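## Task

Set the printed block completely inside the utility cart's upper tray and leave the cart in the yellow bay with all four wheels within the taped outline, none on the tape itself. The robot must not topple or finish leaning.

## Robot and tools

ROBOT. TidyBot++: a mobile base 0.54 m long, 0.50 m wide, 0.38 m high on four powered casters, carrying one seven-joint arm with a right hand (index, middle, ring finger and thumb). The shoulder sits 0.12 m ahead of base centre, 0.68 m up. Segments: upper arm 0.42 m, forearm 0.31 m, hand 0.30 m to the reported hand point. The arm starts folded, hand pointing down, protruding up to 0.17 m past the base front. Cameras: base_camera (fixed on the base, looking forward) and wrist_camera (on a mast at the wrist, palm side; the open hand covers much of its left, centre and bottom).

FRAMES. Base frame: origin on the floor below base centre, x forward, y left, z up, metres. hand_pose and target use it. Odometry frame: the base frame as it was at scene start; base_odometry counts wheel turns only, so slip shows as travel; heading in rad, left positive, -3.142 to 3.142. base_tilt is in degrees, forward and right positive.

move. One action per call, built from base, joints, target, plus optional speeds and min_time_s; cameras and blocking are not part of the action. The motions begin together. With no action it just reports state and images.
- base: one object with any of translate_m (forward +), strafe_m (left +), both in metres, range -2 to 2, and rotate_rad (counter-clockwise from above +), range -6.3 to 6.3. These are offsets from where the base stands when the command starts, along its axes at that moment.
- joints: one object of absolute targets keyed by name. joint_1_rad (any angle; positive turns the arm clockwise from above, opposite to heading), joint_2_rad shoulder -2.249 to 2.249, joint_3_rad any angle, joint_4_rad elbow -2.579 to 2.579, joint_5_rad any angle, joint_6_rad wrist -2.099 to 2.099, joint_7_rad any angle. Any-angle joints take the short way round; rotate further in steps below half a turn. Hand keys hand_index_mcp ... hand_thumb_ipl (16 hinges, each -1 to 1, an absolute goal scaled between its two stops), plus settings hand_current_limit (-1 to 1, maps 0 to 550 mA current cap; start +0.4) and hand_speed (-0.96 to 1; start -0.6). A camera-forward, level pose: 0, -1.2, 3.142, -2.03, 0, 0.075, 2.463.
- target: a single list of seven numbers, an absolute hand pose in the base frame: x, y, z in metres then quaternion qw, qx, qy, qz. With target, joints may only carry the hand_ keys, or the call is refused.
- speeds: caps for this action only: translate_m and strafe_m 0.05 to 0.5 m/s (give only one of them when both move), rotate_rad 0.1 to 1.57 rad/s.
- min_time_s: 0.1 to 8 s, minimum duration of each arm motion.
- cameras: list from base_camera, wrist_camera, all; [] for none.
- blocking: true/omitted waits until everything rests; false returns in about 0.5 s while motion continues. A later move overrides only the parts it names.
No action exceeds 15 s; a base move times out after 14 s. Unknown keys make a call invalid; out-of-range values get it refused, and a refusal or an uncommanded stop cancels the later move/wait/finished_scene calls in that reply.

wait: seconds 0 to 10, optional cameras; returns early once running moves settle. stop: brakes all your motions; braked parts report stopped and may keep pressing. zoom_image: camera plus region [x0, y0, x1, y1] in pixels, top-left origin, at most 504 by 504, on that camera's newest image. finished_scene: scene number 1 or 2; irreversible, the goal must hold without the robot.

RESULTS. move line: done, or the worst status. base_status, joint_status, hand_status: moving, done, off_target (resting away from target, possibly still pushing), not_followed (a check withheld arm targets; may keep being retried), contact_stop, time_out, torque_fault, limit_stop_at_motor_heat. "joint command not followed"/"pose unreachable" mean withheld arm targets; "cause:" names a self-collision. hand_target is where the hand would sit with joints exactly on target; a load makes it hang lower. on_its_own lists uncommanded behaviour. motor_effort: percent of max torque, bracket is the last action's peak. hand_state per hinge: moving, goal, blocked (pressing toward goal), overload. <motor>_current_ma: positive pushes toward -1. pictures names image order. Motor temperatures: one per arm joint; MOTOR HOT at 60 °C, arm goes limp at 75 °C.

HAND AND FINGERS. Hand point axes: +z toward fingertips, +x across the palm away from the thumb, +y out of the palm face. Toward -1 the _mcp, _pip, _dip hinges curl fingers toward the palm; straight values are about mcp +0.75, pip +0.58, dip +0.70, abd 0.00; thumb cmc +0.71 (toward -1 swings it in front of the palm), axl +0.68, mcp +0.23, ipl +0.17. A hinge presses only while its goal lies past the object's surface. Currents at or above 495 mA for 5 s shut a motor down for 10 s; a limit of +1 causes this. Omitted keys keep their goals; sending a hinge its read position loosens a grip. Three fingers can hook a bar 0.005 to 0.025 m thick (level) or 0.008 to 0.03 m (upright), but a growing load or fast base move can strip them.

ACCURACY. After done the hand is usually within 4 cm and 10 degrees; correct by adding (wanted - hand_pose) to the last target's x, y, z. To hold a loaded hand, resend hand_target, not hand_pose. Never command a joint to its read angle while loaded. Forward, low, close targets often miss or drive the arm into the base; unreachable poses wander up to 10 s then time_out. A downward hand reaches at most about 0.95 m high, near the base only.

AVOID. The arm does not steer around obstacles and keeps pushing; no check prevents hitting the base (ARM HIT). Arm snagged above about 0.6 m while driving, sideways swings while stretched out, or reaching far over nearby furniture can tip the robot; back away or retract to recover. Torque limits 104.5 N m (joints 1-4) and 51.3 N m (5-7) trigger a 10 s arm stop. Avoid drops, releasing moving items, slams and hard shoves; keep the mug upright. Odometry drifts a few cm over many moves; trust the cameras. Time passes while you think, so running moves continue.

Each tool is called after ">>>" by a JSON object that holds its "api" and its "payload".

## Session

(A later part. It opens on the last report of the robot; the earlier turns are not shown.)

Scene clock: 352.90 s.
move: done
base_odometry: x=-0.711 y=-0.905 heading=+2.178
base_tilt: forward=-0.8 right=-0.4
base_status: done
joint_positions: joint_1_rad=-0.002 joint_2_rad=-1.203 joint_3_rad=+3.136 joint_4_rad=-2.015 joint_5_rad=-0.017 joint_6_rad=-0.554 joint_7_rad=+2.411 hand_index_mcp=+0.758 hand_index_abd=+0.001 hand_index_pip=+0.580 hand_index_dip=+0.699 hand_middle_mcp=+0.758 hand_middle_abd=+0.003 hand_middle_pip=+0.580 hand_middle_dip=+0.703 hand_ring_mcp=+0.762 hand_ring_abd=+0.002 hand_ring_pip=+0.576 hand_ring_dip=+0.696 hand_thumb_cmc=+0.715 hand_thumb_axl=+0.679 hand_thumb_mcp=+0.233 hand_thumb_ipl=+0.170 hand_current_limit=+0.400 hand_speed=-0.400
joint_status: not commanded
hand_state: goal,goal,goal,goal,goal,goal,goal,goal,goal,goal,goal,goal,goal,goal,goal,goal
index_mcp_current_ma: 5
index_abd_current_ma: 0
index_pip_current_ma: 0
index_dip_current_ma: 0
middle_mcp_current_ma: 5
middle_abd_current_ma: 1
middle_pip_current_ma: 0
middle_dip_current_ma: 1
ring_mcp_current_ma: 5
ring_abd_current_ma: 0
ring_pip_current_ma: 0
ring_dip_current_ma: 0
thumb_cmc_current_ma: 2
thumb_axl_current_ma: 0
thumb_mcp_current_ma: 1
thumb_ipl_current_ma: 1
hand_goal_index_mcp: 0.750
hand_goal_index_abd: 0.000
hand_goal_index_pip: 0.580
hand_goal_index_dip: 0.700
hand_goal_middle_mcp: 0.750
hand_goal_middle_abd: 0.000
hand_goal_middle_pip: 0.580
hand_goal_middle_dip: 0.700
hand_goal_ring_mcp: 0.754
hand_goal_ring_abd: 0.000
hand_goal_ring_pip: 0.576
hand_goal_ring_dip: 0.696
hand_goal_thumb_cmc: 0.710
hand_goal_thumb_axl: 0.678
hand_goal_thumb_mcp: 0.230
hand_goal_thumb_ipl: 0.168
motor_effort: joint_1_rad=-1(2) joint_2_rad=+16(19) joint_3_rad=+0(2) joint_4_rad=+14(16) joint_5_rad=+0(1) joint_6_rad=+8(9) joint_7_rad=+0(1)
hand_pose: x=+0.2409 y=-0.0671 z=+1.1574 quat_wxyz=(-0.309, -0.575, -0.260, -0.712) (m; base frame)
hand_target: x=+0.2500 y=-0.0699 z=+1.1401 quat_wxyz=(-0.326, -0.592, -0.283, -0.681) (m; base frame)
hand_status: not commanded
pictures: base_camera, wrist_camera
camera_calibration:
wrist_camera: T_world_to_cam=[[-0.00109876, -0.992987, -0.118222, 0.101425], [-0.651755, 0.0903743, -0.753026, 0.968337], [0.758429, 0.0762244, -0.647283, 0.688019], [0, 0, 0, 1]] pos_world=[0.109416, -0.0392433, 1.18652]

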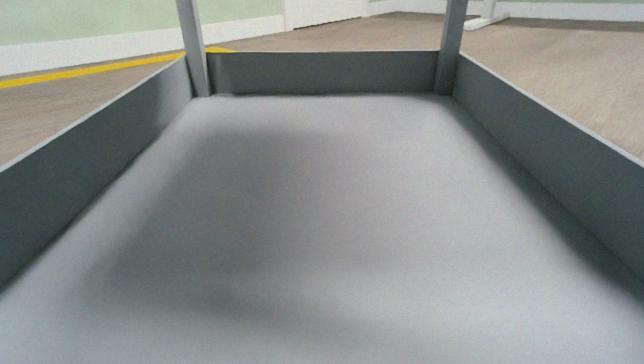

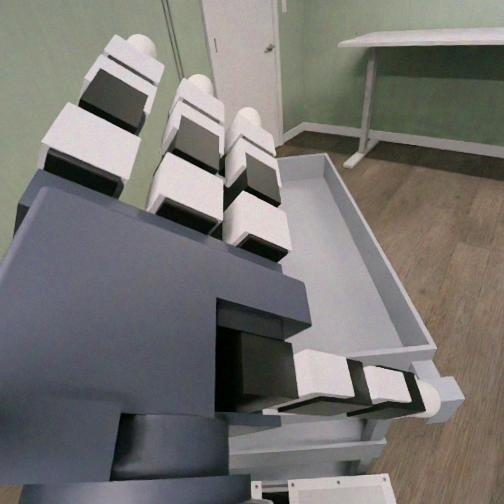

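>>> {"api": "move", "payload": {"base": {"translate_m":-0.25}, "speeds": {"translate_m":0.2}, "cameras": ["all"]}}

Scene clock: 394.63 s.
move: done
base_odometry: x=-0.568 y=-1.110 heading=+2.178
base_tilt: forward=-0.4 right=-0.4
base_status: done
joint_positions: joint_1_rad=-0.002 joint_2_rad=-1.202 joint_3_rad=+3.136 joint_4_rad=-2.019 joint_5_rad=-0.017 joint_6_rad=-0.556 joint_7_rad=+2.411 hand_index_mcp=+0.758 hand_index_abd=+0.002 hand_index_pip=+0.580 hand_index_dip=+0.699 hand_middle_mcp=+0.758 hand_middle_abd=+0.003 hand_middle_pip=+0.580 hand_middle_dip=+0.703 hand_ring_mcp=+0.762 hand_ring_abd=+0.002 hand_ring_pip=+0.576 hand_ring_dip=+0.696 hand_thumb_cmc=+0.716 hand_thumb_axl=+0.679 hand_thumb_mcp=+0.232 hand_thumb_ipl=+0.170 hand_current_limit=+0.400 hand_speed=-0.400
joint_status: not commanded
hand_state: goal,goal,goal,goal,goal,goal,goal,goal,goal,goal,goal,goal,goal,goal,goal,goal
index_mcp_current_ma: 5
index_abd_current_ma: 0
index_pip_current_ma: 0
index_dip_current_ma: 0
middle_mcp_current_ma: 5
middle_abd_current_ma: 1
middle_pip_current_ma: 0
middle_dip_current_ma: 1
ring_mcp_current_ma: 5
ring_abd_current_ma: 0
ring_pip_current_ma: 0
ring_dip_current_ma: 0
thumb_cmc_current_ma: 3
thumb_axl_current_ma: 0
thumb_mcp_current_ma: 1
thumb_ipl_current_ma: 1
hand_goal_index_mcp: 0.750
hand_goal_index_abd: 0.000
hand_goal_index_pip: 0.580
hand_goal_index_dip: 0.700
hand_goal_middle_mcp: 0.750
hand_goal_middle_abd: 0.000
hand_goal_middle_pip: 0.580
hand_goal_middle_dip: 0.700
hand_goal_ring_mcp: 0.754
hand_goal_ring_abd: 0.000
hand_goal_ring_pip: 0.576
hand_goal_ring_dip: 0.696
hand_goal_thumb_cmc: 0.710
hand_goal_thumb_axl: 0.678
hand_goal_thumb_mcp: 0.230
hand_goal_thumb_ipl: 0.168
motor_effort: joint_1_rad=-1(4) joint_2_rad=+15(19) joint_3_rad=+0(5) joint_4_rad=+14(18) joint_5_rad=+0(2) joint_6_rad=+8(10) joint_7_rad=+0(0)
hand_pose: x=+0.2427 y=-0.0674 z=+1.1548 quat_wxyz=(-0.308, -0.578, -0.260, -0.710) (m; base frame)
hand_target: x=+0.2500 y=-0.0699 z=+1.1401 quat_wxyz=(-0.326, -0.592, -0.283, -0.681) (m; base frame)
hand_status: not commanded
pictures: base_camera, wrist_camera
camera_calibration:
wrist_camera: T_world_to_cam=[[-0.00247174, -0.992939, -0.118601, 0.101629], [-0.656531, 0.0910718, -0.748781, 0.963884], [0.754295, 0.0760142, -0.65212, 0.691609], [0, 0, 0, 1]] pos_world=[0.111394, -0.0394432, 1.1848]

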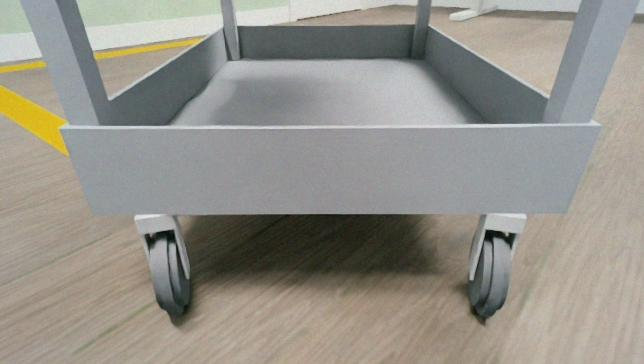

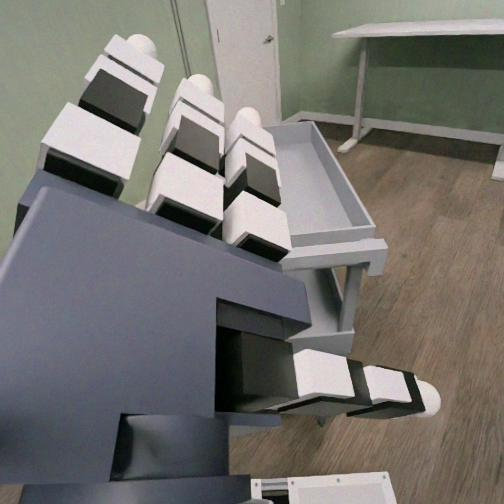

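>>> {"api": "move", "payload": {"base": {"translate_m":0.19,"strafe_m":-0.51,"rotate_rad":0.71}, "cameras": ["all"]}}

Scene clock: 466.53 s.
move: done
base_odometry: x=-0.258 y=-0.663 heading=+2.889
base_tilt: forward=-0.4 right=-0.4
base_status: done
joint_positions: joint_1_rad=-0.001 joint_2_rad=-1.202 joint_3_rad=+3.136 joint_4_rad=-2.019 joint_5_rad=-0.017 joint_6_rad=-0.556 joint_7_rad=+2.411 hand_index_mcp=+0.759 hand_index_abd=+0.002 hand_index_pip=+0.580 hand_index_dip=+0.699 hand_middle_mcp=+0.759 hand_middle_abd=+0.003 hand_middle_pip=+0.580 hand_middle_dip=+0.703 hand_ring_mcp=+0.763 hand_ring_abd=+0.002 hand_ring_pip=+0.576 hand_ring_dip=+0.696 hand_thumb_cmc=+0.716 hand_thumb_axl=+0.679 hand_thumb_mcp=+0.232 hand_thumb_ipl=+0.170 hand_current_limit=+0.400 hand_speed=-0.400
joint_status: not commanded
hand_state: goal,goal,goal,goal,goal,goal,goal,goal,goal,goal,goal,goal,goal,goal,goal,goal
index_mcp_current_ma: 6
index_abd_current_ma: 0
index_pip_current_ma: 0
index_dip_current_ma: 0
middle_mcp_current_ma: 5
middle_abd_current_ma: 1
middle_pip_current_ma: 0
middle_dip_current_ma: 1
ring_mcp_current_ma: 5
ring_abd_current_ma: 0
ring_pip_current_ma: 0
ring_dip_current_ma: 0
thumb_cmc_current_ma: 3
thumb_axl_current_ma: 0
thumb_mcp_current_ma: 1
thumb_ipl_current_ma: 1
hand_goal_index_mcp: 0.750
hand_goal_index_abd: 0.000
hand_goal_index_pip: 0.580
hand_goal_index_dip: 0.700
hand_goal_middle_mcp: 0.750
hand_goal_middle_abd: 0.000
hand_goal_middle_pip: 0.580
hand_goal_middle_dip: 0.700
hand_goal_ring_mcp: 0.754
hand_goal_ring_abd: 0.000
hand_goal_ring_pip: 0.576
hand_goal_ring_dip: 0.696
hand_goal_thumb_cmc: 0.710
hand_goal_thumb_axl: 0.678
hand_goal_thumb_mcp: 0.230
hand_goal_thumb_ipl: 0.168
motor_effort: joint_1_rad=-1(3) joint_2_rad=+15(17) joint_3_rad=+1(4) joint_4_rad=+14(15) joint_5_rad=+0(2) joint_6_rad=+8(9) joint_7_rad=+0(0)
hand_pose: x=+0.2426 y=-0.0675 z=+1.1548 quat_wxyz=(-0.308, -0.578, -0.260, -0.710) (m; base frame)
hand_target: x=+0.2500 y=-0.0699 z=+1.1401 quat_wxyz=(-0.326, -0.592, -0.283, -0.681) (m; base frame)
hand_status: not commanded
pictures: base_camera, wrist_camera
camera_calibration:
wrist_camera: T_world_to_cam=[[-0.00318068, -0.992949, -0.1185, 0.101587], [-0.656485, 0.0914627, -0.748774, 0.963885], [0.754333, 0.0754118, -0.652147, 0.691613], [0, 0, 0, 1]] pos_world=[0.111393, -0.039445, 1.1848]

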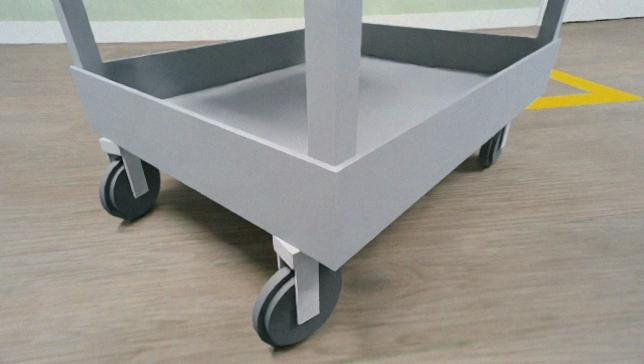

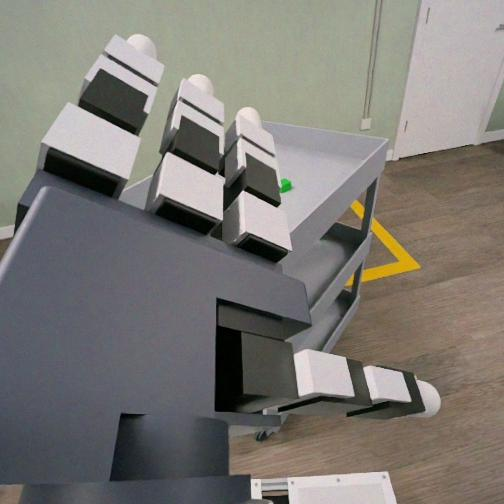

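>>> {"api": "move", "payload": {"base": {"strafe_m":-0.2,"rotate_rad":0.166}, "cameras": []}}

>>> {"api": "move", "payload": {"base": {"translate_m":0.42}, "speeds": {"translate_m":0.1}, "cameras": ["all"]}}

Scene clock: 482.70 s.
move: done
base_odometry: x=-0.208 y=-0.470 heading=+3.056
base_tilt: forward=-0.3 right=-0.4
base_status: done
joint_positions: joint_1_rad=-0.001 joint_2_rad=-1.202 joint_3_rad=+3.137 joint_4_rad=-2.019 joint_5_rad=-0.017 joint_6_rad=-0.556 joint_7_rad=+2.411 hand_index_mcp=+0.759 hand_index_abd=+0.002 hand_index_pip=+0.580 hand_index_dip=+0.699 hand_middle_mcp=+0.759 hand_middle_abd=+0.003 hand_middle_pip=+0.580 hand_middle_dip=+0.703 hand_ring_mcp=+0.763 hand_ring_abd=+0.002 hand_ring_pip=+0.576 hand_ring_dip=+0.696 hand_thumb_cmc=+0.716 hand_thumb_axl=+0.679 hand_thumb_mcp=+0.232 hand_thumb_ipl=+0.170 hand_current_limit=+0.400 hand_speed=-0.400
joint_status: not commanded
hand_state: goal,goal,goal,goal,goal,goal,goal,goal,goal,goal,goal,goal,goal,goal,goal,goal
index_mcp_current_ma: 6
index_abd_current_ma: 0
index_pip_current_ma: 0
index_dip_current_ma: 0
middle_mcp_current_ma: 5
middle_abd_current_ma: 1
middle_pip_current_ma: 0
middle_dip_current_ma: 1
ring_mcp_current_ma: 5
ring_abd_current_ma: 0
ring_pip_current_ma: 0
ring_dip_current_ma: 0
thumb_cmc_current_ma: 3
thumb_axl_current_ma: 0
thumb_mcp_current_ma: 1
thumb_ipl_current_ma: 1
hand_goal_index_mcp: 0.750
hand_goal_index_abd: 0.000
hand_goal_index_pip: 0.580
hand_goal_index_dip: 0.700
hand_goal_middle_mcp: 0.750
hand_goal_middle_abd: 0.000
hand_goal_middle_pip: 0.580
hand_goal_middle_dip: 0.700
hand_goal_ring_mcp: 0.754
hand_goal_ring_abd: 0.000
hand_goal_ring_pip: 0.576
hand_goal_ring_dip: 0.696
hand_goal_thumb_cmc: 0.710
hand_goal_thumb_axl: 0.678
hand_goal_thumb_mcp: 0.230
hand_goal_thumb_ipl: 0.168
motor_effort: joint_1_rad=-1(3) joint_2_rad=+15(16) joint_3_rad=+1(3) joint_4_rad=+14(15) joint_5_rad=+0(1) joint_6_rad=+8(9) joint_7_rad=+0(0)
hand_pose: x=+0.2426 y=-0.0680 z=+1.1548 quat_wxyz=(-0.308, -0.578, -0.260, -0.710) (m; base frame)
hand_target: x=+0.2500 y=-0.0699 z=+1.1401 quat_wxyz=(-0.326, -0.592, -0.283, -0.681) (m; base frame)
hand_status: not commanded
pictures: none
No camera images: "cameras" was empty.

Scene clock: 487.47 s.
move: done
base_odometry: x=-0.626 y=-0.434 heading=+3.057
base_tilt: forward=-0.4 right=-0.4
base_status: done
joint_positions: joint_1_rad=-0.001 joint_2_rad=-1.202 joint_3_rad=+3.137 joint_4_rad=-2.019 joint_5_rad=-0.017 joint_6_rad=-0.557 joint_7_rad=+2.411 hand_index_mcp=+0.759 hand_index_abd=+0.002 hand_index_pip=+0.580 hand_index_dip=+0.699 hand_middle_mcp=+0.759 hand_middle_abd=+0.003 hand_middle_pip=+0.580 hand_middle_dip=+0.703 hand_ring_mcp=+0.763 hand_ring_abd=+0.002 hand_ring_pip=+0.576 hand_ring_dip=+0.696 hand_thumb_cmc=+0.716 hand_thumb_axl=+0.679 hand_thumb_mcp=+0.232 hand_thumb_ipl=+0.170 hand_current_limit=+0.400 hand_speed=-0.400
joint_status: not commanded
hand_state: goal,goal,goal,goal,goal,goal,goal,goal,goal,goal,goal,goal,goal,goal,goal,goal
index_mcp_current_ma: 6
index_abd_current_ma: 0
index_pip_current_ma: 0
index_dip_current_ma: 0
middle_mcp_current_ma: 6
middle_abd_current_ma: 1
middle_pip_current_ma: 0
middle_dip_current_ma: 1
ring_mcp_current_ma: 5
ring_abd_current_ma: 0
ring_pip_current_ma: 0
ring_dip_current_ma: 0
thumb_cmc_current_ma: 3
thumb_axl_current_ma: 0
thumb_mcp_current_ma: 1
thumb_ipl_current_ma: 1
hand_goal_index_mcp: 0.750
hand_goal_index_abd: 0.000
hand_goal_index_pip: 0.580
hand_goal_index_dip: 0.700
hand_goal_middle_mcp: 0.750
hand_goal_middle_abd: 0.000
hand_goal_middle_pip: 0.580
hand_goal_middle_dip: 0.700
hand_goal_ring_mcp: 0.754
hand_goal_ring_abd: 0.000
hand_goal_ring_pip: 0.576
hand_goal_ring_dip: 0.696
hand_goal_thumb_cmc: 0.710
hand_goal_thumb_axl: 0.678
hand_goal_thumb_mcp: 0.230
hand_goal_thumb_ipl: 0.168
motor_effort: joint_1_rad=-1(1) joint_2_rad=+16(18) joint_3_rad=+0(1) joint_4_rad=+14(15) joint_5_rad=+0(1) joint_6_rad=+9(9) joint_7_rad=+0(1)
hand_pose: x=+0.2426 y=-0.0679 z=+1.1545 quat_wxyz=(-0.308, -0.578, -0.260, -0.709) (m; base frame)
hand_target: x=+0.2500 y=-0.0699 z=+1.1401 quat_wxyz=(-0.326, -0.592, -0.283, -0.681) (m; base frame)
hand_status: not commanded
pictures: base_camera, wrist_camera
camera_calibration:
wrist_camera: T_world_to_cam=[[-0.00394324, -0.992858, -0.119239, 0.102131], [-0.657056, 0.0924602, -0.74815, 0.963133], [0.753832, 0.0753967, -0.652727, 0.692256], [0, 0, 0, 1]] pos_world=[0.11139, -0.0398438, 1.1846]

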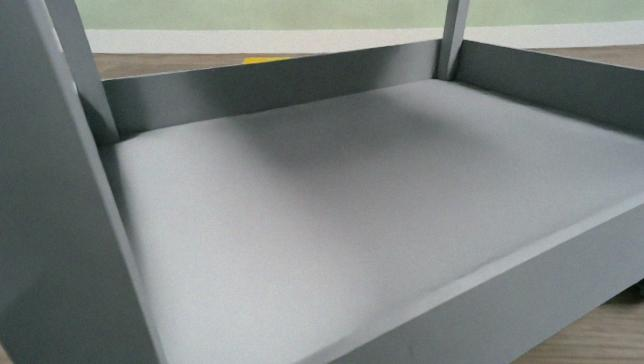

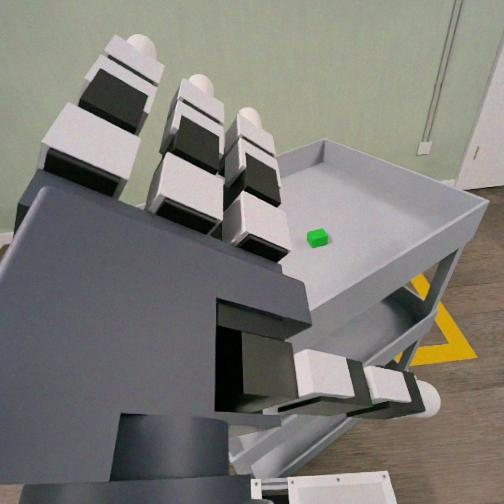

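>>> {"api": "move", "payload": {"base": {"translate_m":-0.04}, "cameras": []}}

>>> {"api": "move", "payload": {"base": {"strafe_m":-0.13}, "cameras": []}}

>>> {"api": "move", "payload": {"base": {"translate_m":0.3}, "speeds": {"translate_m":0.1}, "cameras": ["all"]}}

Scene clock: 502.93 s.
move: done
base_odometry: x=-0.586 y=-0.437 heading=+3.056
base_tilt: forward=-0.3 right=-0.4
base_status: done
joint_positions: joint_1_rad=-0.001 joint_2_rad=-1.205 joint_3_rad=+3.137 joint_4_rad=-2.019 joint_5_rad=-0.017 joint_6_rad=-0.557 joint_7_rad=+2.411 hand_index_mcp=+0.759 hand_index_abd=+0.002 hand_index_pip=+0.580 hand_index_dip=+0.699 hand_middle_mcp=+0.759 hand_middle_abd=+0.003 hand_middle_pip=+0.580 hand_middle_dip=+0.703 hand_ring_mcp=+0.763 hand_ring_abd=+0.002 hand_ring_pip=+0.576 hand_ring_dip=+0.696 hand_thumb_cmc=+0.716 hand_thumb_axl=+0.679 hand_thumb_mcp=+0.232 hand_thumb_ipl=+0.170 hand_current_limit=+0.400 hand_speed=-0.400
joint_status: not commanded
hand_state: goal,goal,goal,goal,goal,goal,goal,goal,goal,goal,goal,goal,goal,goal,goal,goal
index_mcp_current_ma: 6
index_abd_current_ma: 0
index_pip_current_ma: 0
index_dip_current_ma: 0
middle_mcp_current_ma: 6
middle_abd_current_ma: 1
middle_pip_current_ma: 0
middle_dip_current_ma: 1
ring_mcp_current_ma: 5
ring_abd_current_ma: 0
ring_pip_current_ma: 0
ring_dip_current_ma: 0
thumb_cmc_current_ma: 3
thumb_axl_current_ma: 0
thumb_mcp_current_ma: 1
thumb_ipl_current_ma: 1
hand_goal_index_mcp: 0.750
hand_goal_index_abd: 0.000
hand_goal_index_pip: 0.580
hand_goal_index_dip: 0.700
hand_goal_middle_mcp: 0.750
hand_goal_middle_abd: 0.000
hand_goal_middle_pip: 0.580
hand_goal_middle_dip: 0.700
hand_goal_ring_mcp: 0.754
hand_goal_ring_abd: 0.000
hand_goal_ring_pip: 0.576
hand_goal_ring_dip: 0.696
hand_goal_thumb_cmc: 0.710
hand_goal_thumb_axl: 0.678
hand_goal_thumb_mcp: 0.230
hand_goal_thumb_ipl: 0.168
motor_effort: joint_1_rad=-1(1) joint_2_rad=+15(18) joint_3_rad=+1(1) joint_4_rad=+14(15) joint_5_rad=+1(1) joint_6_rad=+9(9) joint_7_rad=+0(0)
hand_pose: x=+0.2414 y=-0.0679 z=+1.1548 quat_wxyz=(-0.309, -0.577, -0.259, -0.710) (m; base frame)
hand_target: x=+0.2500 y=-0.0699 z=+1.1401 quat_wxyz=(-0.326, -0.592, -0.283, -0.681) (m; base frame)
hand_status: not commanded
pictures: none
No camera images: "cameras" was empty.

Scene clock: 504.33 s.
move: done
base_odometry: x=-0.575 y=-0.308 heading=+3.057
base_tilt: forward=-0.4 right=-0.4
base_status: done
joint_positions: joint_1_rad=-0.001 joint_2_rad=-1.205 joint_3_rad=+3.137 joint_4_rad=-2.019 joint_5_rad=-0.017 joint_6_rad=-0.557 joint_7_rad=+2.411 hand_index_mcp=+0.759 hand_index_abd=+0.002 hand_index_pip=+0.580 hand_index_dip=+0.699 hand_middle_mcp=+0.759 hand_middle_abd=+0.003 hand_middle_pip=+0.580 hand_middle_dip=+0.703 hand_ring_mcp=+0.763 hand_ring_abd=+0.002 hand_ring_pip=+0.576 hand_ring_dip=+0.696 hand_thumb_cmc=+0.716 hand_thumb_axl=+0.679 hand_thumb_mcp=+0.232 hand_thumb_ipl=+0.170 hand_current_limit=+0.400 hand_speed=-0.400
joint_status: not commanded
hand_state: goal,goal,goal,goal,goal,goal,goal,goal,goal,goal,goal,goal,goal,goal,goal,goal
index_mcp_current_ma: 6
index_abd_current_ma: 0
index_pip_current_ma: 0
index_dip_current_ma: 0
middle_mcp_current_ma: 6
middle_abd_current_ma: 1
middle_pip_current_ma: 0
middle_dip_current_ma: 1
ring_mcp_current_ma: 5
ring_abd_current_ma: 0
ring_pip_current_ma: 0
ring_dip_current_ma: 0
thumb_cmc_current_ma: 3
thumb_axl_current_ma: 0
thumb_mcp_current_ma: 1
thumb_ipl_current_ma: 1
hand_goal_index_mcp: 0.750
hand_goal_index_abd: 0.000
hand_goal_index_pip: 0.580
hand_goal_index_dip: 0.700
hand_goal_middle_mcp: 0.750
hand_goal_middle_abd: 0.000
hand_goal_middle_pip: 0.580
hand_goal_middle_dip: 0.700
hand_goal_ring_mcp: 0.754
hand_goal_ring_abd: 0.000
hand_goal_ring_pip: 0.576
hand_goal_ring_dip: 0.696
hand_goal_thumb_cmc: 0.710
hand_goal_thumb_axl: 0.678
hand_goal_thumb_mcp: 0.230
hand_goal_thumb_ipl: 0.168
motor_effort: joint_1_rad=-1(2) joint_2_rad=+15(17) joint_3_rad=+0(2) joint_4_rad=+14(15) joint_5_rad=+0(1) joint_6_rad=+8(9) joint_7_rad=+0(0)
hand_pose: x=+0.2414 y=-0.0681 z=+1.1548 quat_wxyz=(-0.308, -0.577, -0.259, -0.710) (m; base frame)
hand_target: x=+0.2500 y=-0.0699 z=+1.1401 quat_wxyz=(-0.326, -0.592, -0.283, -0.681) (m; base frame)
hand_status: not commanded
pictures: none
No camera images: "cameras" was empty.

Scene clock: 507.90 s.
move: done
base_odometry: x=-0.874 y=-0.282 heading=+3.057
base_tilt: forward=-0.4 right=-0.4
base_status: done
joint_positions: joint_1_rad=-0.001 joint_2_rad=-1.205 joint_3_rad=+3.137 joint_4_rad=-2.019 joint_5_rad=-0.017 joint_6_rad=-0.557 joint_7_rad=+2.411 hand_index_mcp=+0.759 hand_index_abd=+0.002 hand_index_pip=+0.580 hand_index_dip=+0.699 hand_middle_mcp=+0.759 hand_middle_abd=+0.003 hand_middle_pip=+0.580 hand_middle_dip=+0.703 hand_ring_mcp=+0.763 hand_ring_abd=+0.002 hand_ring_pip=+0.576 hand_ring_dip=+0.696 hand_thumb_cmc=+0.716 hand_thumb_axl=+0.679 hand_thumb_mcp=+0.232 hand_thumb_ipl=+0.170 hand_current_limit=+0.400 hand_speed=-0.400
joint_status: not commanded
hand_state: goal,goal,goal,goal,goal,goal,goal,goal,goal,goal,goal,goal,goal,goal,goal,goal
index_mcp_current_ma: 6
index_abd_current_ma: 0
index_pip_current_ma: 0
index_dip_current_ma: 0
middle_mcp_current_ma: 6
middle_abd_current_ma: 1
middle_pip_current_ma: 0
middle_dip_current_ma: 1
ring_mcp_current_ma: 6
ring_abd_current_ma: 0
ring_pip_current_ma: 0
ring_dip_current_ma: 0
thumb_cmc_current_ma: 3
thumb_axl_current_ma: 0
thumb_mcp_current_ma: 1
thumb_ipl_current_ma: 1
hand_goal_index_mcp: 0.750
hand_goal_index_abd: 0.000
hand_goal_index_pip: 0.580
hand_goal_index_dip: 0.700
hand_goal_middle_mcp: 0.750
hand_goal_middle_abd: 0.000
hand_goal_middle_pip: 0.580
hand_goal_middle_dip: 0.700
hand_goal_ring_mcp: 0.754
hand_goal_ring_abd: 0.000
hand_goal_ring_pip: 0.576
hand_goal_ring_dip: 0.696
hand_goal_thumb_cmc: 0.710
hand_goal_thumb_axl: 0.678
hand_goal_thumb_mcp: 0.230
hand_goal_thumb_ipl: 0.168
motor_effort: joint_1_rad=-1(1) joint_2_rad=+15(19) joint_3_rad=+1(1) joint_4_rad=+14(15) joint_5_rad=+0(1) joint_6_rad=+9(9) joint_7_rad=+0(0)
hand_pose: x=+0.2413 y=-0.0681 z=+1.1545 quat_wxyz=(-0.308, -0.577, -0.259, -0.710) (m; base frame)
hand_target: x=+0.2500 y=-0.0699 z=+1.1401 quat_wxyz=(-0.326, -0.592, -0.283, -0.681) (m; base frame)
hand_status: not commanded
pictures: base_camera, wrist_camera
camera_calibration:
wrist_camera: T_world_to_cam=[[-0.00347573, -0.992834, -0.119454, 0.102109], [-0.655531, 0.0924701, -0.749485, 0.963569], [0.75516, 0.0757008, -0.651155, 0.691122], [0, 0, 0, 1]] pos_world=[0.110097, -0.0400426, 1.1844]

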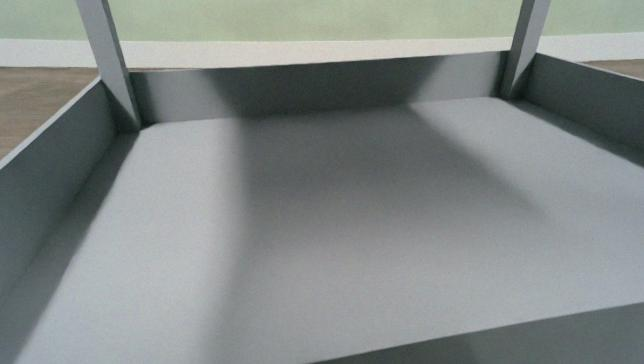

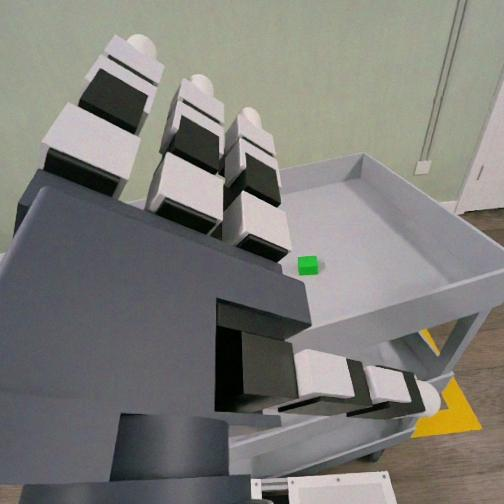

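>>> {"api": "move", "payload": {"base": {"translate_m":0.45}, "speeds": {"translate_m":0.12}, "cameras": ["all"]}}

Scene clock: 517.30 s.
move: done
base_odometry: x=-1.323 y=-0.244 heading=+3.057
base_tilt: forward=-0.4 right=-0.4
base_status: done
joint_positions: joint_1_rad=-0.001 joint_2_rad=-1.205 joint_3_rad=+3.137 joint_4_rad=-2.019 joint_5_rad=-0.017 joint_6_rad=-0.557 joint_7_rad=+2.411 hand_index_mcp=+0.759 hand_index_abd=+0.002 hand_index_pip=+0.580 hand_index_dip=+0.699 hand_middle_mcp=+0.759 hand_middle_abd=+0.003 hand_middle_pip=+0.580 hand_middle_dip=+0.703 hand_ring_mcp=+0.763 hand_ring_abd=+0.002 hand_ring_pip=+0.576 hand_ring_dip=+0.696 hand_thumb_cmc=+0.716 hand_thumb_axl=+0.679 hand_thumb_mcp=+0.232 hand_thumb_ipl=+0.170 hand_current_limit=+0.400 hand_speed=-0.400
joint_status: not commanded
hand_state: goal,goal,goal,goal,goal,goal,goal,goal,goal,goal,goal,goal,goal,goal,goal,goal
index_mcp_current_ma: 6
index_abd_current_ma: 0
index_pip_current_ma: 0
index_dip_current_ma: 0
middle_mcp_current_ma: 6
middle_abd_current_ma: 1
middle_pip_current_ma: 0
middle_dip_current_ma: 1
ring_mcp_current_ma: 6
ring_abd_current_ma: 0
ring_pip_current_ma: 0
ring_dip_current_ma: 0
thumb_cmc_current_ma: 3
thumb_axl_current_ma: 0
thumb_mcp_current_ma: 1
thumb_ipl_current_ma: 1
hand_goal_index_mcp: 0.750
hand_goal_index_abd: 0.000
hand_goal_index_pip: 0.580
hand_goal_index_dip: 0.700
hand_goal_middle_mcp: 0.750
hand_goal_middle_abd: 0.000
hand_goal_middle_pip: 0.580
hand_goal_middle_dip: 0.700
hand_goal_ring_mcp: 0.754
hand_goal_ring_abd: 0.000
hand_goal_ring_pip: 0.576
hand_goal_ring_dip: 0.696
hand_goal_thumb_cmc: 0.710
hand_goal_thumb_axl: 0.678
hand_goal_thumb_mcp: 0.230
hand_goal_thumb_ipl: 0.168
motor_effort: joint_1_rad=-1(1) joint_2_rad=+16(17) joint_3_rad=+0(1) joint_4_rad=+14(15) joint_5_rad=+1(1) joint_6_rad=+8(9) joint_7_rad=+0(1)
hand_pose: x=+0.2413 y=-0.0681 z=+1.1546 quat_wxyz=(-0.308, -0.577, -0.259, -0.710) (m; base frame)
hand_target: x=+0.2500 y=-0.0699 z=+1.1401 quat_wxyz=(-0.326, -0.592, -0.283, -0.681) (m; base frame)
hand_status: not commanded
pictures: base_camera, wrist_camera
camera_calibration:
wrist_camera: T_world_to_cam=[[-0.00346638, -0.992835, -0.119446, 0.102098], [-0.655481, 0.0924627, -0.74953, 0.96355], [0.755203, 0.0756962, -0.651105, 0.691133], [0, 0, 0, 1]] pos_world=[0.109997, -0.0400427, 1.18441]

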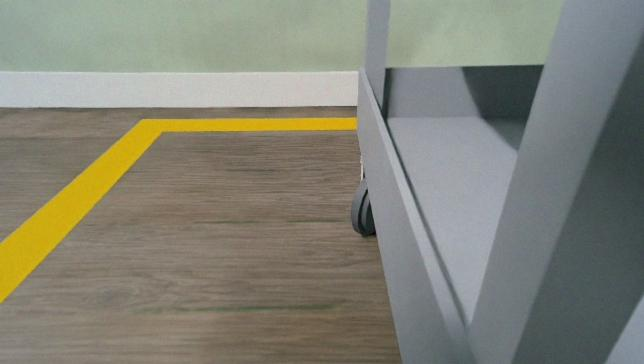

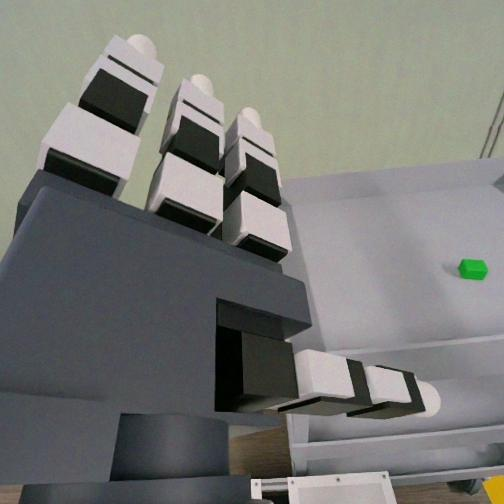

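>>> {"api": "move", "payload": {"base": {"translate_m":-0.22}, "cameras": []}}

>>> {"api": "move", "payload": {"base": {"strafe_m":-0.93}, "cameras": []}}

>>> {"api": "move", "payload": {"base": {"translate_m":0.2,"rotate_rad":0.89}, "cameras": ["all"]}}

Scene clock: 536.30 s.
move: done
base_odometry: x=-1.104 y=-0.262 heading=+3.058
base_tilt: forward=-0.4 right=-0.4
base_status: done
joint_positions: joint_1_rad=-0.001 joint_2_rad=-1.207 joint_3_rad=+3.138 joint_4_rad=-2.019 joint_5_rad=-0.017 joint_6_rad=-0.558 joint_7_rad=+2.411 hand_index_mcp=+0.759 hand_index_abd=+0.002 hand_index_pip=+0.580 hand_index_dip=+0.699 hand_middle_mcp=+0.759 hand_middle_abd=+0.003 hand_middle_pip=+0.580 hand_middle_dip=+0.703 hand_ring_mcp=+0.763 hand_ring_abd=+0.002 hand_ring_pip=+0.576 hand_ring_dip=+0.696 hand_thumb_cmc=+0.716 hand_thumb_axl=+0.679 hand_thumb_mcp=+0.232 hand_thumb_ipl=+0.170 hand_current_limit=+0.400 hand_speed=-0.400
joint_status: not commanded
hand_state: goal,goal,goal,goal,goal,goal,goal,goal,goal,goal,goal,goal,goal,goal,goal,goal
index_mcp_current_ma: 6
index_abd_current_ma: 0
index_pip_current_ma: 0
index_dip_current_ma: 0
middle_mcp_current_ma: 6
middle_abd_current_ma: 1
middle_pip_current_ma: 0
middle_dip_current_ma: 1
ring_mcp_current_ma: 6
ring_abd_current_ma: 0
ring_pip_current_ma: 0
ring_dip_current_ma: 0
thumb_cmc_current_ma: 3
thumb_axl_current_ma: 0
thumb_mcp_current_ma: 1
thumb_ipl_current_ma: 1
hand_goal_index_mcp: 0.750
hand_goal_index_abd: 0.000
hand_goal_index_pip: 0.580
hand_goal_index_dip: 0.700
hand_goal_middle_mcp: 0.750
hand_goal_middle_abd: 0.000
hand_goal_middle_pip: 0.580
hand_goal_middle_dip: 0.700
hand_goal_ring_mcp: 0.754
hand_goal_ring_abd: 0.000
hand_goal_ring_pip: 0.576
hand_goal_ring_dip: 0.696
hand_goal_thumb_cmc: 0.710
hand_goal_thumb_axl: 0.678
hand_goal_thumb_mcp: 0.230
hand_goal_thumb_ipl: 0.168
motor_effort: joint_1_rad=-1(3) joint_2_rad=+15(19) joint_3_rad=+0(3) joint_4_rad=+14(15) joint_5_rad=+1(1) joint_6_rad=+9(9) joint_7_rad=+0(1)
hand_pose: x=+0.2408 y=-0.0683 z=+1.1546 quat_wxyz=(-0.308, -0.577, -0.259, -0.710) (m; base frame)
hand_target: x=+0.2500 y=-0.0699 z=+1.1401 quat_wxyz=(-0.326, -0.592, -0.283, -0.681) (m; base frame)
hand_status: not commanded
pictures: none
No camera images: "cameras" was empty.

Scene clock: 539.53 s.
move: done
base_odometry: x=-1.026 y=+0.665 heading=+3.057
base_tilt: forward=-0.4 right=-0.4
base_status: done
joint_positions: joint_1_rad=-0.001 joint_2_rad=-1.207 joint_3_rad=+3.138 joint_4_rad=-2.019 joint_5_rad=-0.017 joint_6_rad=-0.558 joint_7_rad=+2.411 hand_index_mcp=+0.759 hand_index_abd=+0.002 hand_index_pip=+0.580 hand_index_dip=+0.699 hand_middle_mcp=+0.759 hand_middle_abd=+0.003 hand_middle_pip=+0.580 hand_middle_dip=+0.703 hand_ring_mcp=+0.763 hand_ring_abd=+0.002 hand_ring_pip=+0.576 hand_ring_dip=+0.696 hand_thumb_cmc=+0.716 hand_thumb_axl=+0.679 hand_thumb_mcp=+0.232 hand_thumb_ipl=+0.170 hand_current_limit=+0.400 hand_speed=-0.400
joint_status: not commanded
hand_state: goal,goal,goal,goal,goal,goal,goal,goal,goal,goal,goal,goal,goal,goal,goal,goal
index_mcp_current_ma: 6
index_abd_current_ma: 0
index_pip_current_ma: 0
index_dip_current_ma: 0
middle_mcp_current_ma: 6
middle_abd_current_ma: 1
middle_pip_current_ma: 0
middle_dip_current_ma: 1
ring_mcp_current_ma: 6
ring_abd_current_ma: 0
ring_pip_current_ma: 0
ring_dip_current_ma: 0
thumb_cmc_current_ma: 3
thumb_axl_current_ma: 0
thumb_mcp_current_ma: 1
thumb_ipl_current_ma: 1
hand_goal_index_mcp: 0.750
hand_goal_index_abd: 0.000
hand_goal_index_pip: 0.580
hand_goal_index_dip: 0.700
hand_goal_middle_mcp: 0.750
hand_goal_middle_abd: 0.000
hand_goal_middle_pip: 0.580
hand_goal_middle_dip: 0.700
hand_goal_ring_mcp: 0.754
hand_goal_ring_abd: 0.000
hand_goal_ring_pip: 0.576
hand_goal_ring_dip: 0.696
hand_goal_thumb_cmc: 0.710
hand_goal_thumb_axl: 0.678
hand_goal_thumb_mcp: 0.230
hand_goal_thumb_ipl: 0.168
motor_effort: joint_1_rad=-1(2) joint_2_rad=+15(16) joint_3_rad=+0(3) joint_4_rad=+14(15) joint_5_rad=+0(1) joint_6_rad=+8(9) joint_7_rad=+0(0)
hand_pose: x=+0.2408 y=-0.0683 z=+1.1546 quat_wxyz=(-0.309, -0.577, -0.259, -0.710) (m; base frame)
hand_target: x=+0.2500 y=-0.0699 z=+1.1401 quat_wxyz=(-0.326, -0.592, -0.283, -0.681) (m; base frame)
hand_status: not commanded
pictures: none
No camera images: "cameras" was empty.

Scene clock: 541.33 s.
move: done
base_odometry: x=-1.225 y=+0.681 heading=-2.336
base_tilt: forward=-0.4 right=-0.4
base_status: done
joint_positions: joint_1_rad=-0.001 joint_2_rad=-1.205 joint_3_rad=+3.138 joint_4_rad=-2.019 joint_5_rad=-0.017 joint_6_rad=-0.558 joint_7_rad=+2.411 hand_index_mcp=+0.759 hand_index_abd=+0.002 hand_index_pip=+0.580 hand_index_dip=+0.699 hand_middle_mcp=+0.759 hand_middle_abd=+0.003 hand_middle_pip=+0.580 hand_middle_dip=+0.703 hand_ring_mcp=+0.763 hand_ring_abd=+0.002 hand_ring_pip=+0.576 hand_ring_dip=+0.696 hand_thumb_cmc=+0.716 hand_thumb_axl=+0.679 hand_thumb_mcp=+0.232 hand_thumb_ipl=+0.170 hand_current_limit=+0.400 hand_speed=-0.400
joint_status: not commanded
hand_state: goal,goal,goal,goal,goal,goal,goal,goal,goal,goal,goal,goal,goal,goal,goal,goal
index_mcp_current_ma: 6
index_abd_current_ma: 0
index_pip_current_ma: 0
index_dip_current_ma: 0
middle_mcp_current_ma: 6
middle_abd_current_ma: 1
middle_pip_current_ma: 0
middle_dip_current_ma: 1
ring_mcp_current_ma: 6
ring_abd_current_ma: 0
ring_pip_current_ma: 0
ring_dip_current_ma: 0
thumb_cmc_current_ma: 3
thumb_axl_current_ma: 0
thumb_mcp_current_ma: 1
thumb_ipl_current_ma: 1
hand_goal_index_mcp: 0.750
hand_goal_index_abd: 0.000
hand_goal_index_pip: 0.580
hand_goal_index_dip: 0.700
hand_goal_middle_mcp: 0.750
hand_goal_middle_abd: 0.000
hand_goal_middle_pip: 0.580
hand_goal_middle_dip: 0.700
hand_goal_ring_mcp: 0.754
hand_goal_ring_abd: 0.000
hand_goal_ring_pip: 0.576
hand_goal_ring_dip: 0.696
hand_goal_thumb_cmc: 0.710
hand_goal_thumb_axl: 0.678
hand_goal_thumb_mcp: 0.230
hand_goal_thumb_ipl: 0.168
motor_effort: joint_1_rad=-1(2) joint_2_rad=+14(18) joint_3_rad=+0(2) joint_4_rad=+14(16) joint_5_rad=+1(1) joint_6_rad=+8(9) joint_7_rad=+0(1)
hand_pose: x=+0.2414 y=-0.0683 z=+1.1543 quat_wxyz=(-0.308, -0.578, -0.259, -0.710) (m; base frame)
hand_target: x=+0.2500 y=-0.0699 z=+1.1401 quat_wxyz=(-0.326, -0.592, -0.283, -0.681) (m; base frame)
hand_status: not commanded
pictures: base_camera, wrist_camera
camera_calibration:
wrist_camera: T_world_to_cam=[[-0.00401292, -0.992804, -0.119684, 0.102219], [-0.655884, 0.092958, -0.749116, 0.963122], [0.754851, 0.0754926, -0.651538, 0.691411], [0, 0, 0, 1]] pos_world=[0.110195, -0.0402428, 1.1842]

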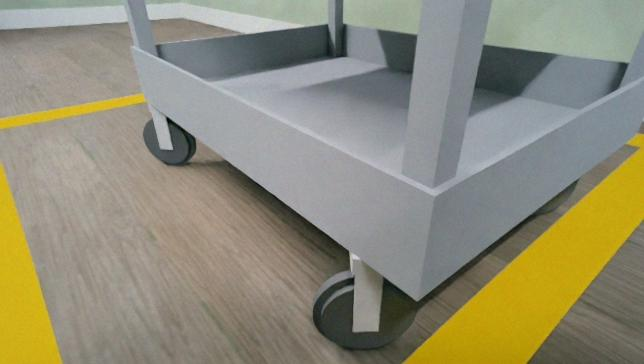

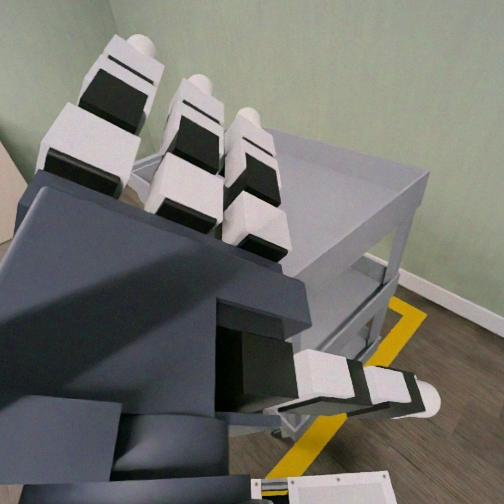

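>>> {"api": "move", "payload": {"base": {"translate_m":0.33}, "speeds": {"translate_m":0.1}, "cameras": ["all"]}}

>>> {"api": "move", "payload": {"base": {"translate_m":-0.45}, "cameras": ["all"]}}

Scene clock: 551.80 s.
move: done
base_odometry: x=-1.454 y=+0.443 heading=-2.336
base_tilt: forward=-0.4 right=-0.4
base_status: done
joint_positions: joint_1_rad=-0.001 joint_2_rad=-1.205 joint_3_rad=+3.138 joint_4_rad=-2.019 joint_5_rad=-0.017 joint_6_rad=-0.559 joint_7_rad=+2.411 hand_index_mcp=+0.759 hand_index_abd=+0.002 hand_index_pip=+0.580 hand_index_dip=+0.699 hand_middle_mcp=+0.759 hand_middle_abd=+0.003 hand_middle_pip=+0.580 hand_middle_dip=+0.703 hand_ring_mcp=+0.763 hand_ring_abd=+0.002 hand_ring_pip=+0.576 hand_ring_dip=+0.696 hand_thumb_cmc=+0.716 hand_thumb_axl=+0.679 hand_thumb_mcp=+0.232 hand_thumb_ipl=+0.170 hand_current_limit=+0.400 hand_speed=-0.400
joint_status: not commanded
hand_state: goal,goal,goal,goal,goal,goal,goal,goal,goal,goal,goal,goal,goal,goal,goal,goal
index_mcp_current_ma: 6
index_abd_current_ma: 0
index_pip_current_ma: 0
index_dip_current_ma: 0
middle_mcp_current_ma: 6
middle_abd_current_ma: 1
middle_pip_current_ma: 0
middle_dip_current_ma: 1
ring_mcp_current_ma: 6
ring_abd_current_ma: 0
ring_pip_current_ma: 0
ring_dip_current_ma: 0
thumb_cmc_current_ma: 3
thumb_axl_current_ma: 0
thumb_mcp_current_ma: 1
thumb_ipl_current_ma: 1
hand_goal_index_mcp: 0.750
hand_goal_index_abd: 0.000
hand_goal_index_pip: 0.580
hand_goal_index_dip: 0.700
hand_goal_middle_mcp: 0.750
hand_goal_middle_abd: 0.000
hand_goal_middle_pip: 0.580
hand_goal_middle_dip: 0.700
hand_goal_ring_mcp: 0.754
hand_goal_ring_abd: 0.000
hand_goal_ring_pip: 0.576
hand_goal_ring_dip: 0.696
hand_goal_thumb_cmc: 0.710
hand_goal_thumb_axl: 0.678
hand_goal_thumb_mcp: 0.230
hand_goal_thumb_ipl: 0.168
motor_effort: joint_1_rad=-1(1) joint_2_rad=+15(20) joint_3_rad=+1(2) joint_4_rad=+14(16) joint_5_rad=+0(1) joint_6_rad=+8(9) joint_7_rad=+0(1)
hand_pose: x=+0.2419 y=-0.0683 z=+1.1538 quat_wxyz=(-0.308, -0.578, -0.260, -0.709) (m; base frame)
hand_target: x=+0.2500 y=-0.0699 z=+1.1401 quat_wxyz=(-0.326, -0.592, -0.283, -0.681) (m; base frame)
hand_status: not commanded
pictures: base_camera, wrist_camera
camera_calibration:
wrist_camera: T_world_to_cam=[[-0.00425756, -0.992803, -0.119681, 0.10222], [-0.657373, 0.0929661, -0.747809, 0.96191], [0.753554, 0.0754909, -0.653037, 0.692825], [0, 0, 0, 1]] pos_world=[0.110688, -0.0402428, 1.184]

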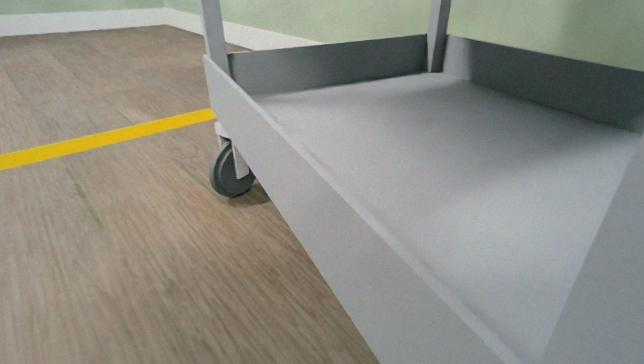

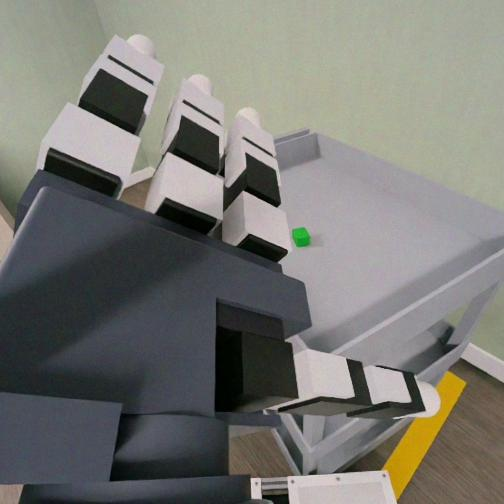

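Scene clock: 553.93 s.
move: done
base_odometry: x=-1.142 y=+0.768 heading=-2.335
base_tilt: forward=-0.4 right=-0.4
base_status: done
joint_positions: joint_1_rad=-0.001 joint_2_rad=-1.208 joint_3_rad=+3.138 joint_4_rad=-2.021 joint_5_rad=-0.017 joint_6_rad=-0.559 joint_7_rad=+2.411 hand_index_mcp=+0.759 hand_index_abd=+0.002 hand_index_pip=+0.580 hand_index_dip=+0.699 hand_middle_mcp=+0.759 hand_middle_abd=+0.003 hand_middle_pip=+0.580 hand_middle_dip=+0.703 hand_ring_mcp=+0.763 hand_ring_abd=+0.002 hand_ring_pip=+0.576 hand_ring_dip=+0.696 hand_thumb_cmc=+0.716 hand_thumb_axl=+0.679 hand_thumb_mcp=+0.232 hand_thumb_ipl=+0.170 hand_current_limit=+0.400 hand_speed=-0.400
joint_status: not commanded
hand_state: goal,goal,goal,goal,goal,goal,goal,goal,goal,goal,goal,goal,goal,goal,goal,goal
index_mcp_current_ma: 6
index_abd_current_ma: 0
index_pip_current_ma: 0
index_dip_current_ma: 0
middle_mcp_current_ma: 6
middle_abd_current_ma: 1
middle_pip_current_ma: 0
middle_dip_current_ma: 1
ring_mcp_current_ma: 6
ring_abd_current_ma: 0
ring_pip_current_ma: 0
ring_dip_current_ma: 0
thumb_cmc_current_ma: 3
thumb_axl_current_ma: 0
thumb_mcp_current_ma: 1
thumb_ipl_current_ma: 1
hand_goal_index_mcp: 0.750
hand_goal_index_abd: 0.000
hand_goal_index_pip: 0.580
hand_goal_index_dip: 0.700
hand_goal_middle_mcp: 0.750
hand_goal_middle_abd: 0.000
hand_goal_middle_pip: 0.580
hand_goal_middle_dip: 0.700
hand_goal_ring_mcp: 0.754
hand_goal_ring_abd: 0.000
hand_goal_ring_pip: 0.576
hand_goal_ring_dip: 0.696
hand_goal_thumb_cmc: 0.710
hand_goal_thumb_axl: 0.678
hand_goal_thumb_mcp: 0.230
hand_goal_thumb_ipl: 0.168
motor_effort: joint_1_rad=-1(1) joint_2_rad=+15(19) joint_3_rad=+0(2) joint_4_rad=+14(16) joint_5_rad=+0(1) joint_6_rad=+8(9) joint_7_rad=+0(0)
hand_pose: x=+0.2408 y=-0.0683 z=+1.1535 quat_wxyz=(-0.308, -0.578, -0.259, -0.710) (m; base frame)
hand_target: x=+0.2500 y=-0.0699 z=+1.1401 quat_wxyz=(-0.326, -0.592, -0.283, -0.681) (m; base frame)
hand_status: not commanded
pictures: base_camera, wrist_camera
camera_calibration:
wrist_camera: T_world_to_cam=[[-0.00402955, -0.992804, -0.119686, 0.102137], [-0.65594, 0.0929648, -0.749066, 0.962086], [0.754802, 0.0754883, -0.651594, 0.691555], [0, 0, 0, 1]] pos_world=[0.109495, -0.0402428, 1.1835]

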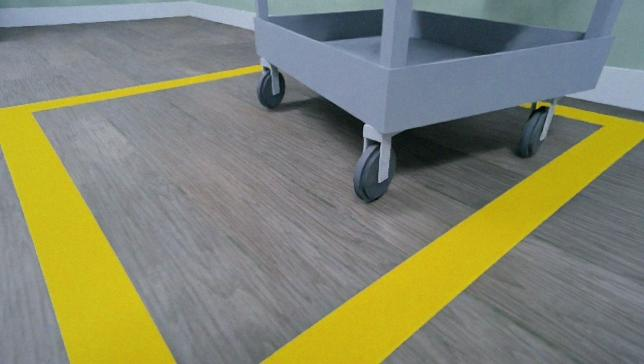

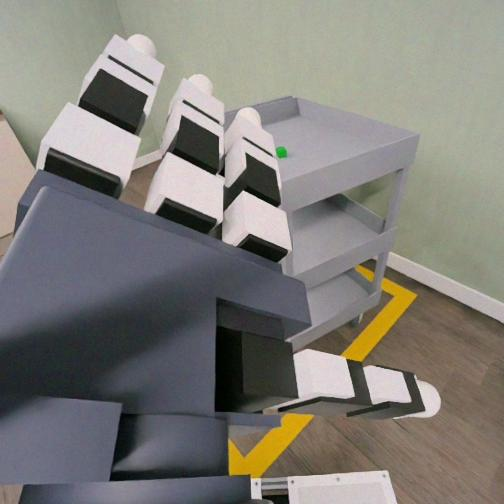

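>>> {"api": "zoom_image", "payload": {"camera": "base_camera", "region": [444, 60, 644, 200]}}

Scaled by 2.520.

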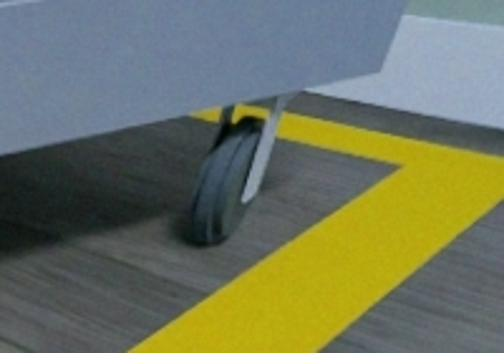

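>>> {"api": "move", "payload": {"base": {"translate_m":0.53}, "speeds": {"translate_m":0.15}, "cameras": []}}

>>> {"api": "move", "payload": {"base": {"translate_m":-0.5}, "cameras": ["all"]}}

>>> {"api": "zoom_image", "payload": {"camera": "base_camera", "region": [444, 60, 644, 200]}}

Scene clock: 584.13 s.
move: done
base_odometry: x=-1.509 y=+0.386 heading=-2.334
base_tilt: forward=-0.3 right=-0.4
base_status: done
joint_positions: joint_1_rad=-0.001 joint_2_rad=-1.205 joint_3_rad=+3.138 joint_4_rad=-2.021 joint_5_rad=-0.017 joint_6_rad=-0.561 joint_7_rad=+2.411 hand_index_mcp=+0.759 hand_index_abd=+0.002 hand_index_pip=+0.580 hand_index_dip=+0.699 hand_middle_mcp=+0.759 hand_middle_abd=+0.003 hand_middle_pip=+0.580 hand_middle_dip=+0.703 hand_ring_mcp=+0.763 hand_ring_abd=+0.002 hand_ring_pip=+0.576 hand_ring_dip=+0.696 hand_thumb_cmc=+0.716 hand_thumb_axl=+0.679 hand_thumb_mcp=+0.232 hand_thumb_ipl=+0.170 hand_current_limit=+0.400 hand_speed=-0.400
joint_status: not commanded
hand_state: goal,goal,goal,goal,goal,goal,goal,goal,goal,goal,goal,goal,goal,goal,goal,goal
index_mcp_current_ma: 6
index_abd_current_ma: 0
index_pip_current_ma: 0
index_dip_current_ma: 0
middle_mcp_current_ma: 6
middle_abd_current_ma: 1
middle_pip_current_ma: 0
middle_dip_current_ma: 1
ring_mcp_current_ma: 6
ring_abd_current_ma: 1
ring_pip_current_ma: 0
ring_dip_current_ma: 0
thumb_cmc_current_ma: 3
thumb_axl_current_ma: 0
thumb_mcp_current_ma: 1
thumb_ipl_current_ma: 1
hand_goal_index_mcp: 0.750
hand_goal_index_abd: 0.000
hand_goal_index_pip: 0.580
hand_goal_index_dip: 0.700
hand_goal_middle_mcp: 0.750
hand_goal_middle_abd: 0.000
hand_goal_middle_pip: 0.580
hand_goal_middle_dip: 0.700
hand_goal_ring_mcp: 0.754
hand_goal_ring_abd: 0.000
hand_goal_ring_pip: 0.576
hand_goal_ring_dip: 0.696
hand_goal_thumb_cmc: 0.710
hand_goal_thumb_axl: 0.678
hand_goal_thumb_mcp: 0.230
hand_goal_thumb_ipl: 0.168
motor_effort: joint_1_rad=-1(1) joint_2_rad=+15(19) joint_3_rad=+0(1) joint_4_rad=+14(15) joint_5_rad=+1(1) joint_6_rad=+8(9) joint_7_rad=+0(1)
hand_pose: x=+0.2423 y=-0.0683 z=+1.1527 quat_wxyz=(-0.308, -0.579, -0.260, -0.709) (m; base frame)
hand_target: x=+0.2500 y=-0.0699 z=+1.1401 quat_wxyz=(-0.326, -0.592, -0.283, -0.681) (m; base frame)
hand_status: not commanded
pictures: none
No camera images: "cameras" was empty.

Scene clock: 586.47 s.
move: done
base_odometry: x=-1.164 y=+0.747 heading=-2.333
base_tilt: forward=-0.4 right=-0.5
base_status: done
joint_positions: joint_1_rad=-0.001 joint_2_rad=-1.208 joint_3_rad=+3.138 joint_4_rad=-2.022 joint_5_rad=-0.017 joint_6_rad=-0.561 joint_7_rad=+2.411 hand_index_mcp=+0.759 hand_index_abd=+0.002 hand_index_pip=+0.580 hand_index_dip=+0.699 hand_middle_mcp=+0.759 hand_middle_abd=+0.003 hand_middle_pip=+0.580 hand_middle_dip=+0.703 hand_ring_mcp=+0.763 hand_ring_abd=+0.002 hand_ring_pip=+0.576 hand_ring_dip=+0.696 hand_thumb_cmc=+0.716 hand_thumb_axl=+0.679 hand_thumb_mcp=+0.232 hand_thumb_ipl=+0.170 hand_current_limit=+0.400 hand_speed=-0.400
joint_status: not commanded
hand_state: goal,goal,goal,goal,goal,goal,goal,goal,goal,goal,goal,goal,goal,goal,goal,goal
index_mcp_current_ma: 6
index_abd_current_ma: 0
index_pip_current_ma: 0
index_dip_current_ma: 0
middle_mcp_current_ma: 6
middle_abd_current_ma: 1
middle_pip_current_ma: 0
middle_dip_current_ma: 1
ring_mcp_current_ma: 6
ring_abd_current_ma: 1
ring_pip_current_ma: 0
ring_dip_current_ma: 0
thumb_cmc_current_ma: 3
thumb_axl_current_ma: 0
thumb_mcp_current_ma: 1
thumb_ipl_current_ma: 1
hand_goal_index_mcp: 0.750
hand_goal_index_abd: 0.000
hand_goal_index_pip: 0.580
hand_goal_index_dip: 0.700
hand_goal_middle_mcp: 0.750
hand_goal_middle_abd: 0.000
hand_goal_middle_pip: 0.580
hand_goal_middle_dip: 0.700
hand_goal_ring_mcp: 0.754
hand_goal_ring_abd: 0.000
hand_goal_ring_pip: 0.576
hand_goal_ring_dip: 0.696
hand_goal_thumb_cmc: 0.710
hand_goal_thumb_axl: 0.678
hand_goal_thumb_mcp: 0.230
hand_goal_thumb_ipl: 0.168
motor_effort: joint_1_rad=-1(2) joint_2_rad=+16(19) joint_3_rad=+1(2) joint_4_rad=+14(16) joint_5_rad=+1(1) joint_6_rad=+8(9) joint_7_rad=+0(0)
hand_pose: x=+0.2415 y=-0.0684 z=+1.1523 quat_wxyz=(-0.308, -0.579, -0.260, -0.709) (m; base frame)
hand_target: x=+0.2500 y=-0.0699 z=+1.1401 quat_wxyz=(-0.326, -0.592, -0.283, -0.681) (m; base frame)
hand_status: not commanded
pictures: base_camera, wrist_camera
camera_calibration:
wrist_camera: T_world_to_cam=[[-0.0046416, -0.99281, -0.11961, 0.10202], [-0.65842, 0.0930589, -0.746875, 0.959751], [0.752636, 0.0752868, -0.654118, 0.693575], [0, 0, 0, 1]] pos_world=[0.110383, -0.0402434, 1.1827]

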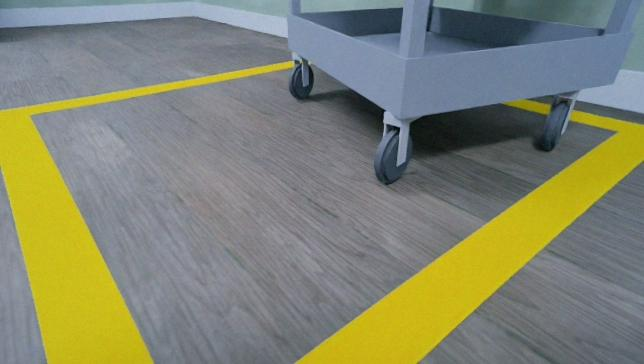

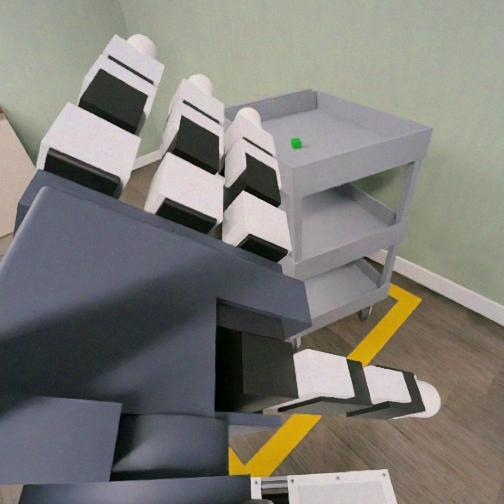

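Scaled by 2.520.

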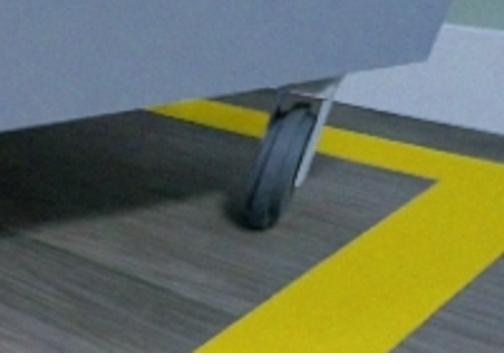

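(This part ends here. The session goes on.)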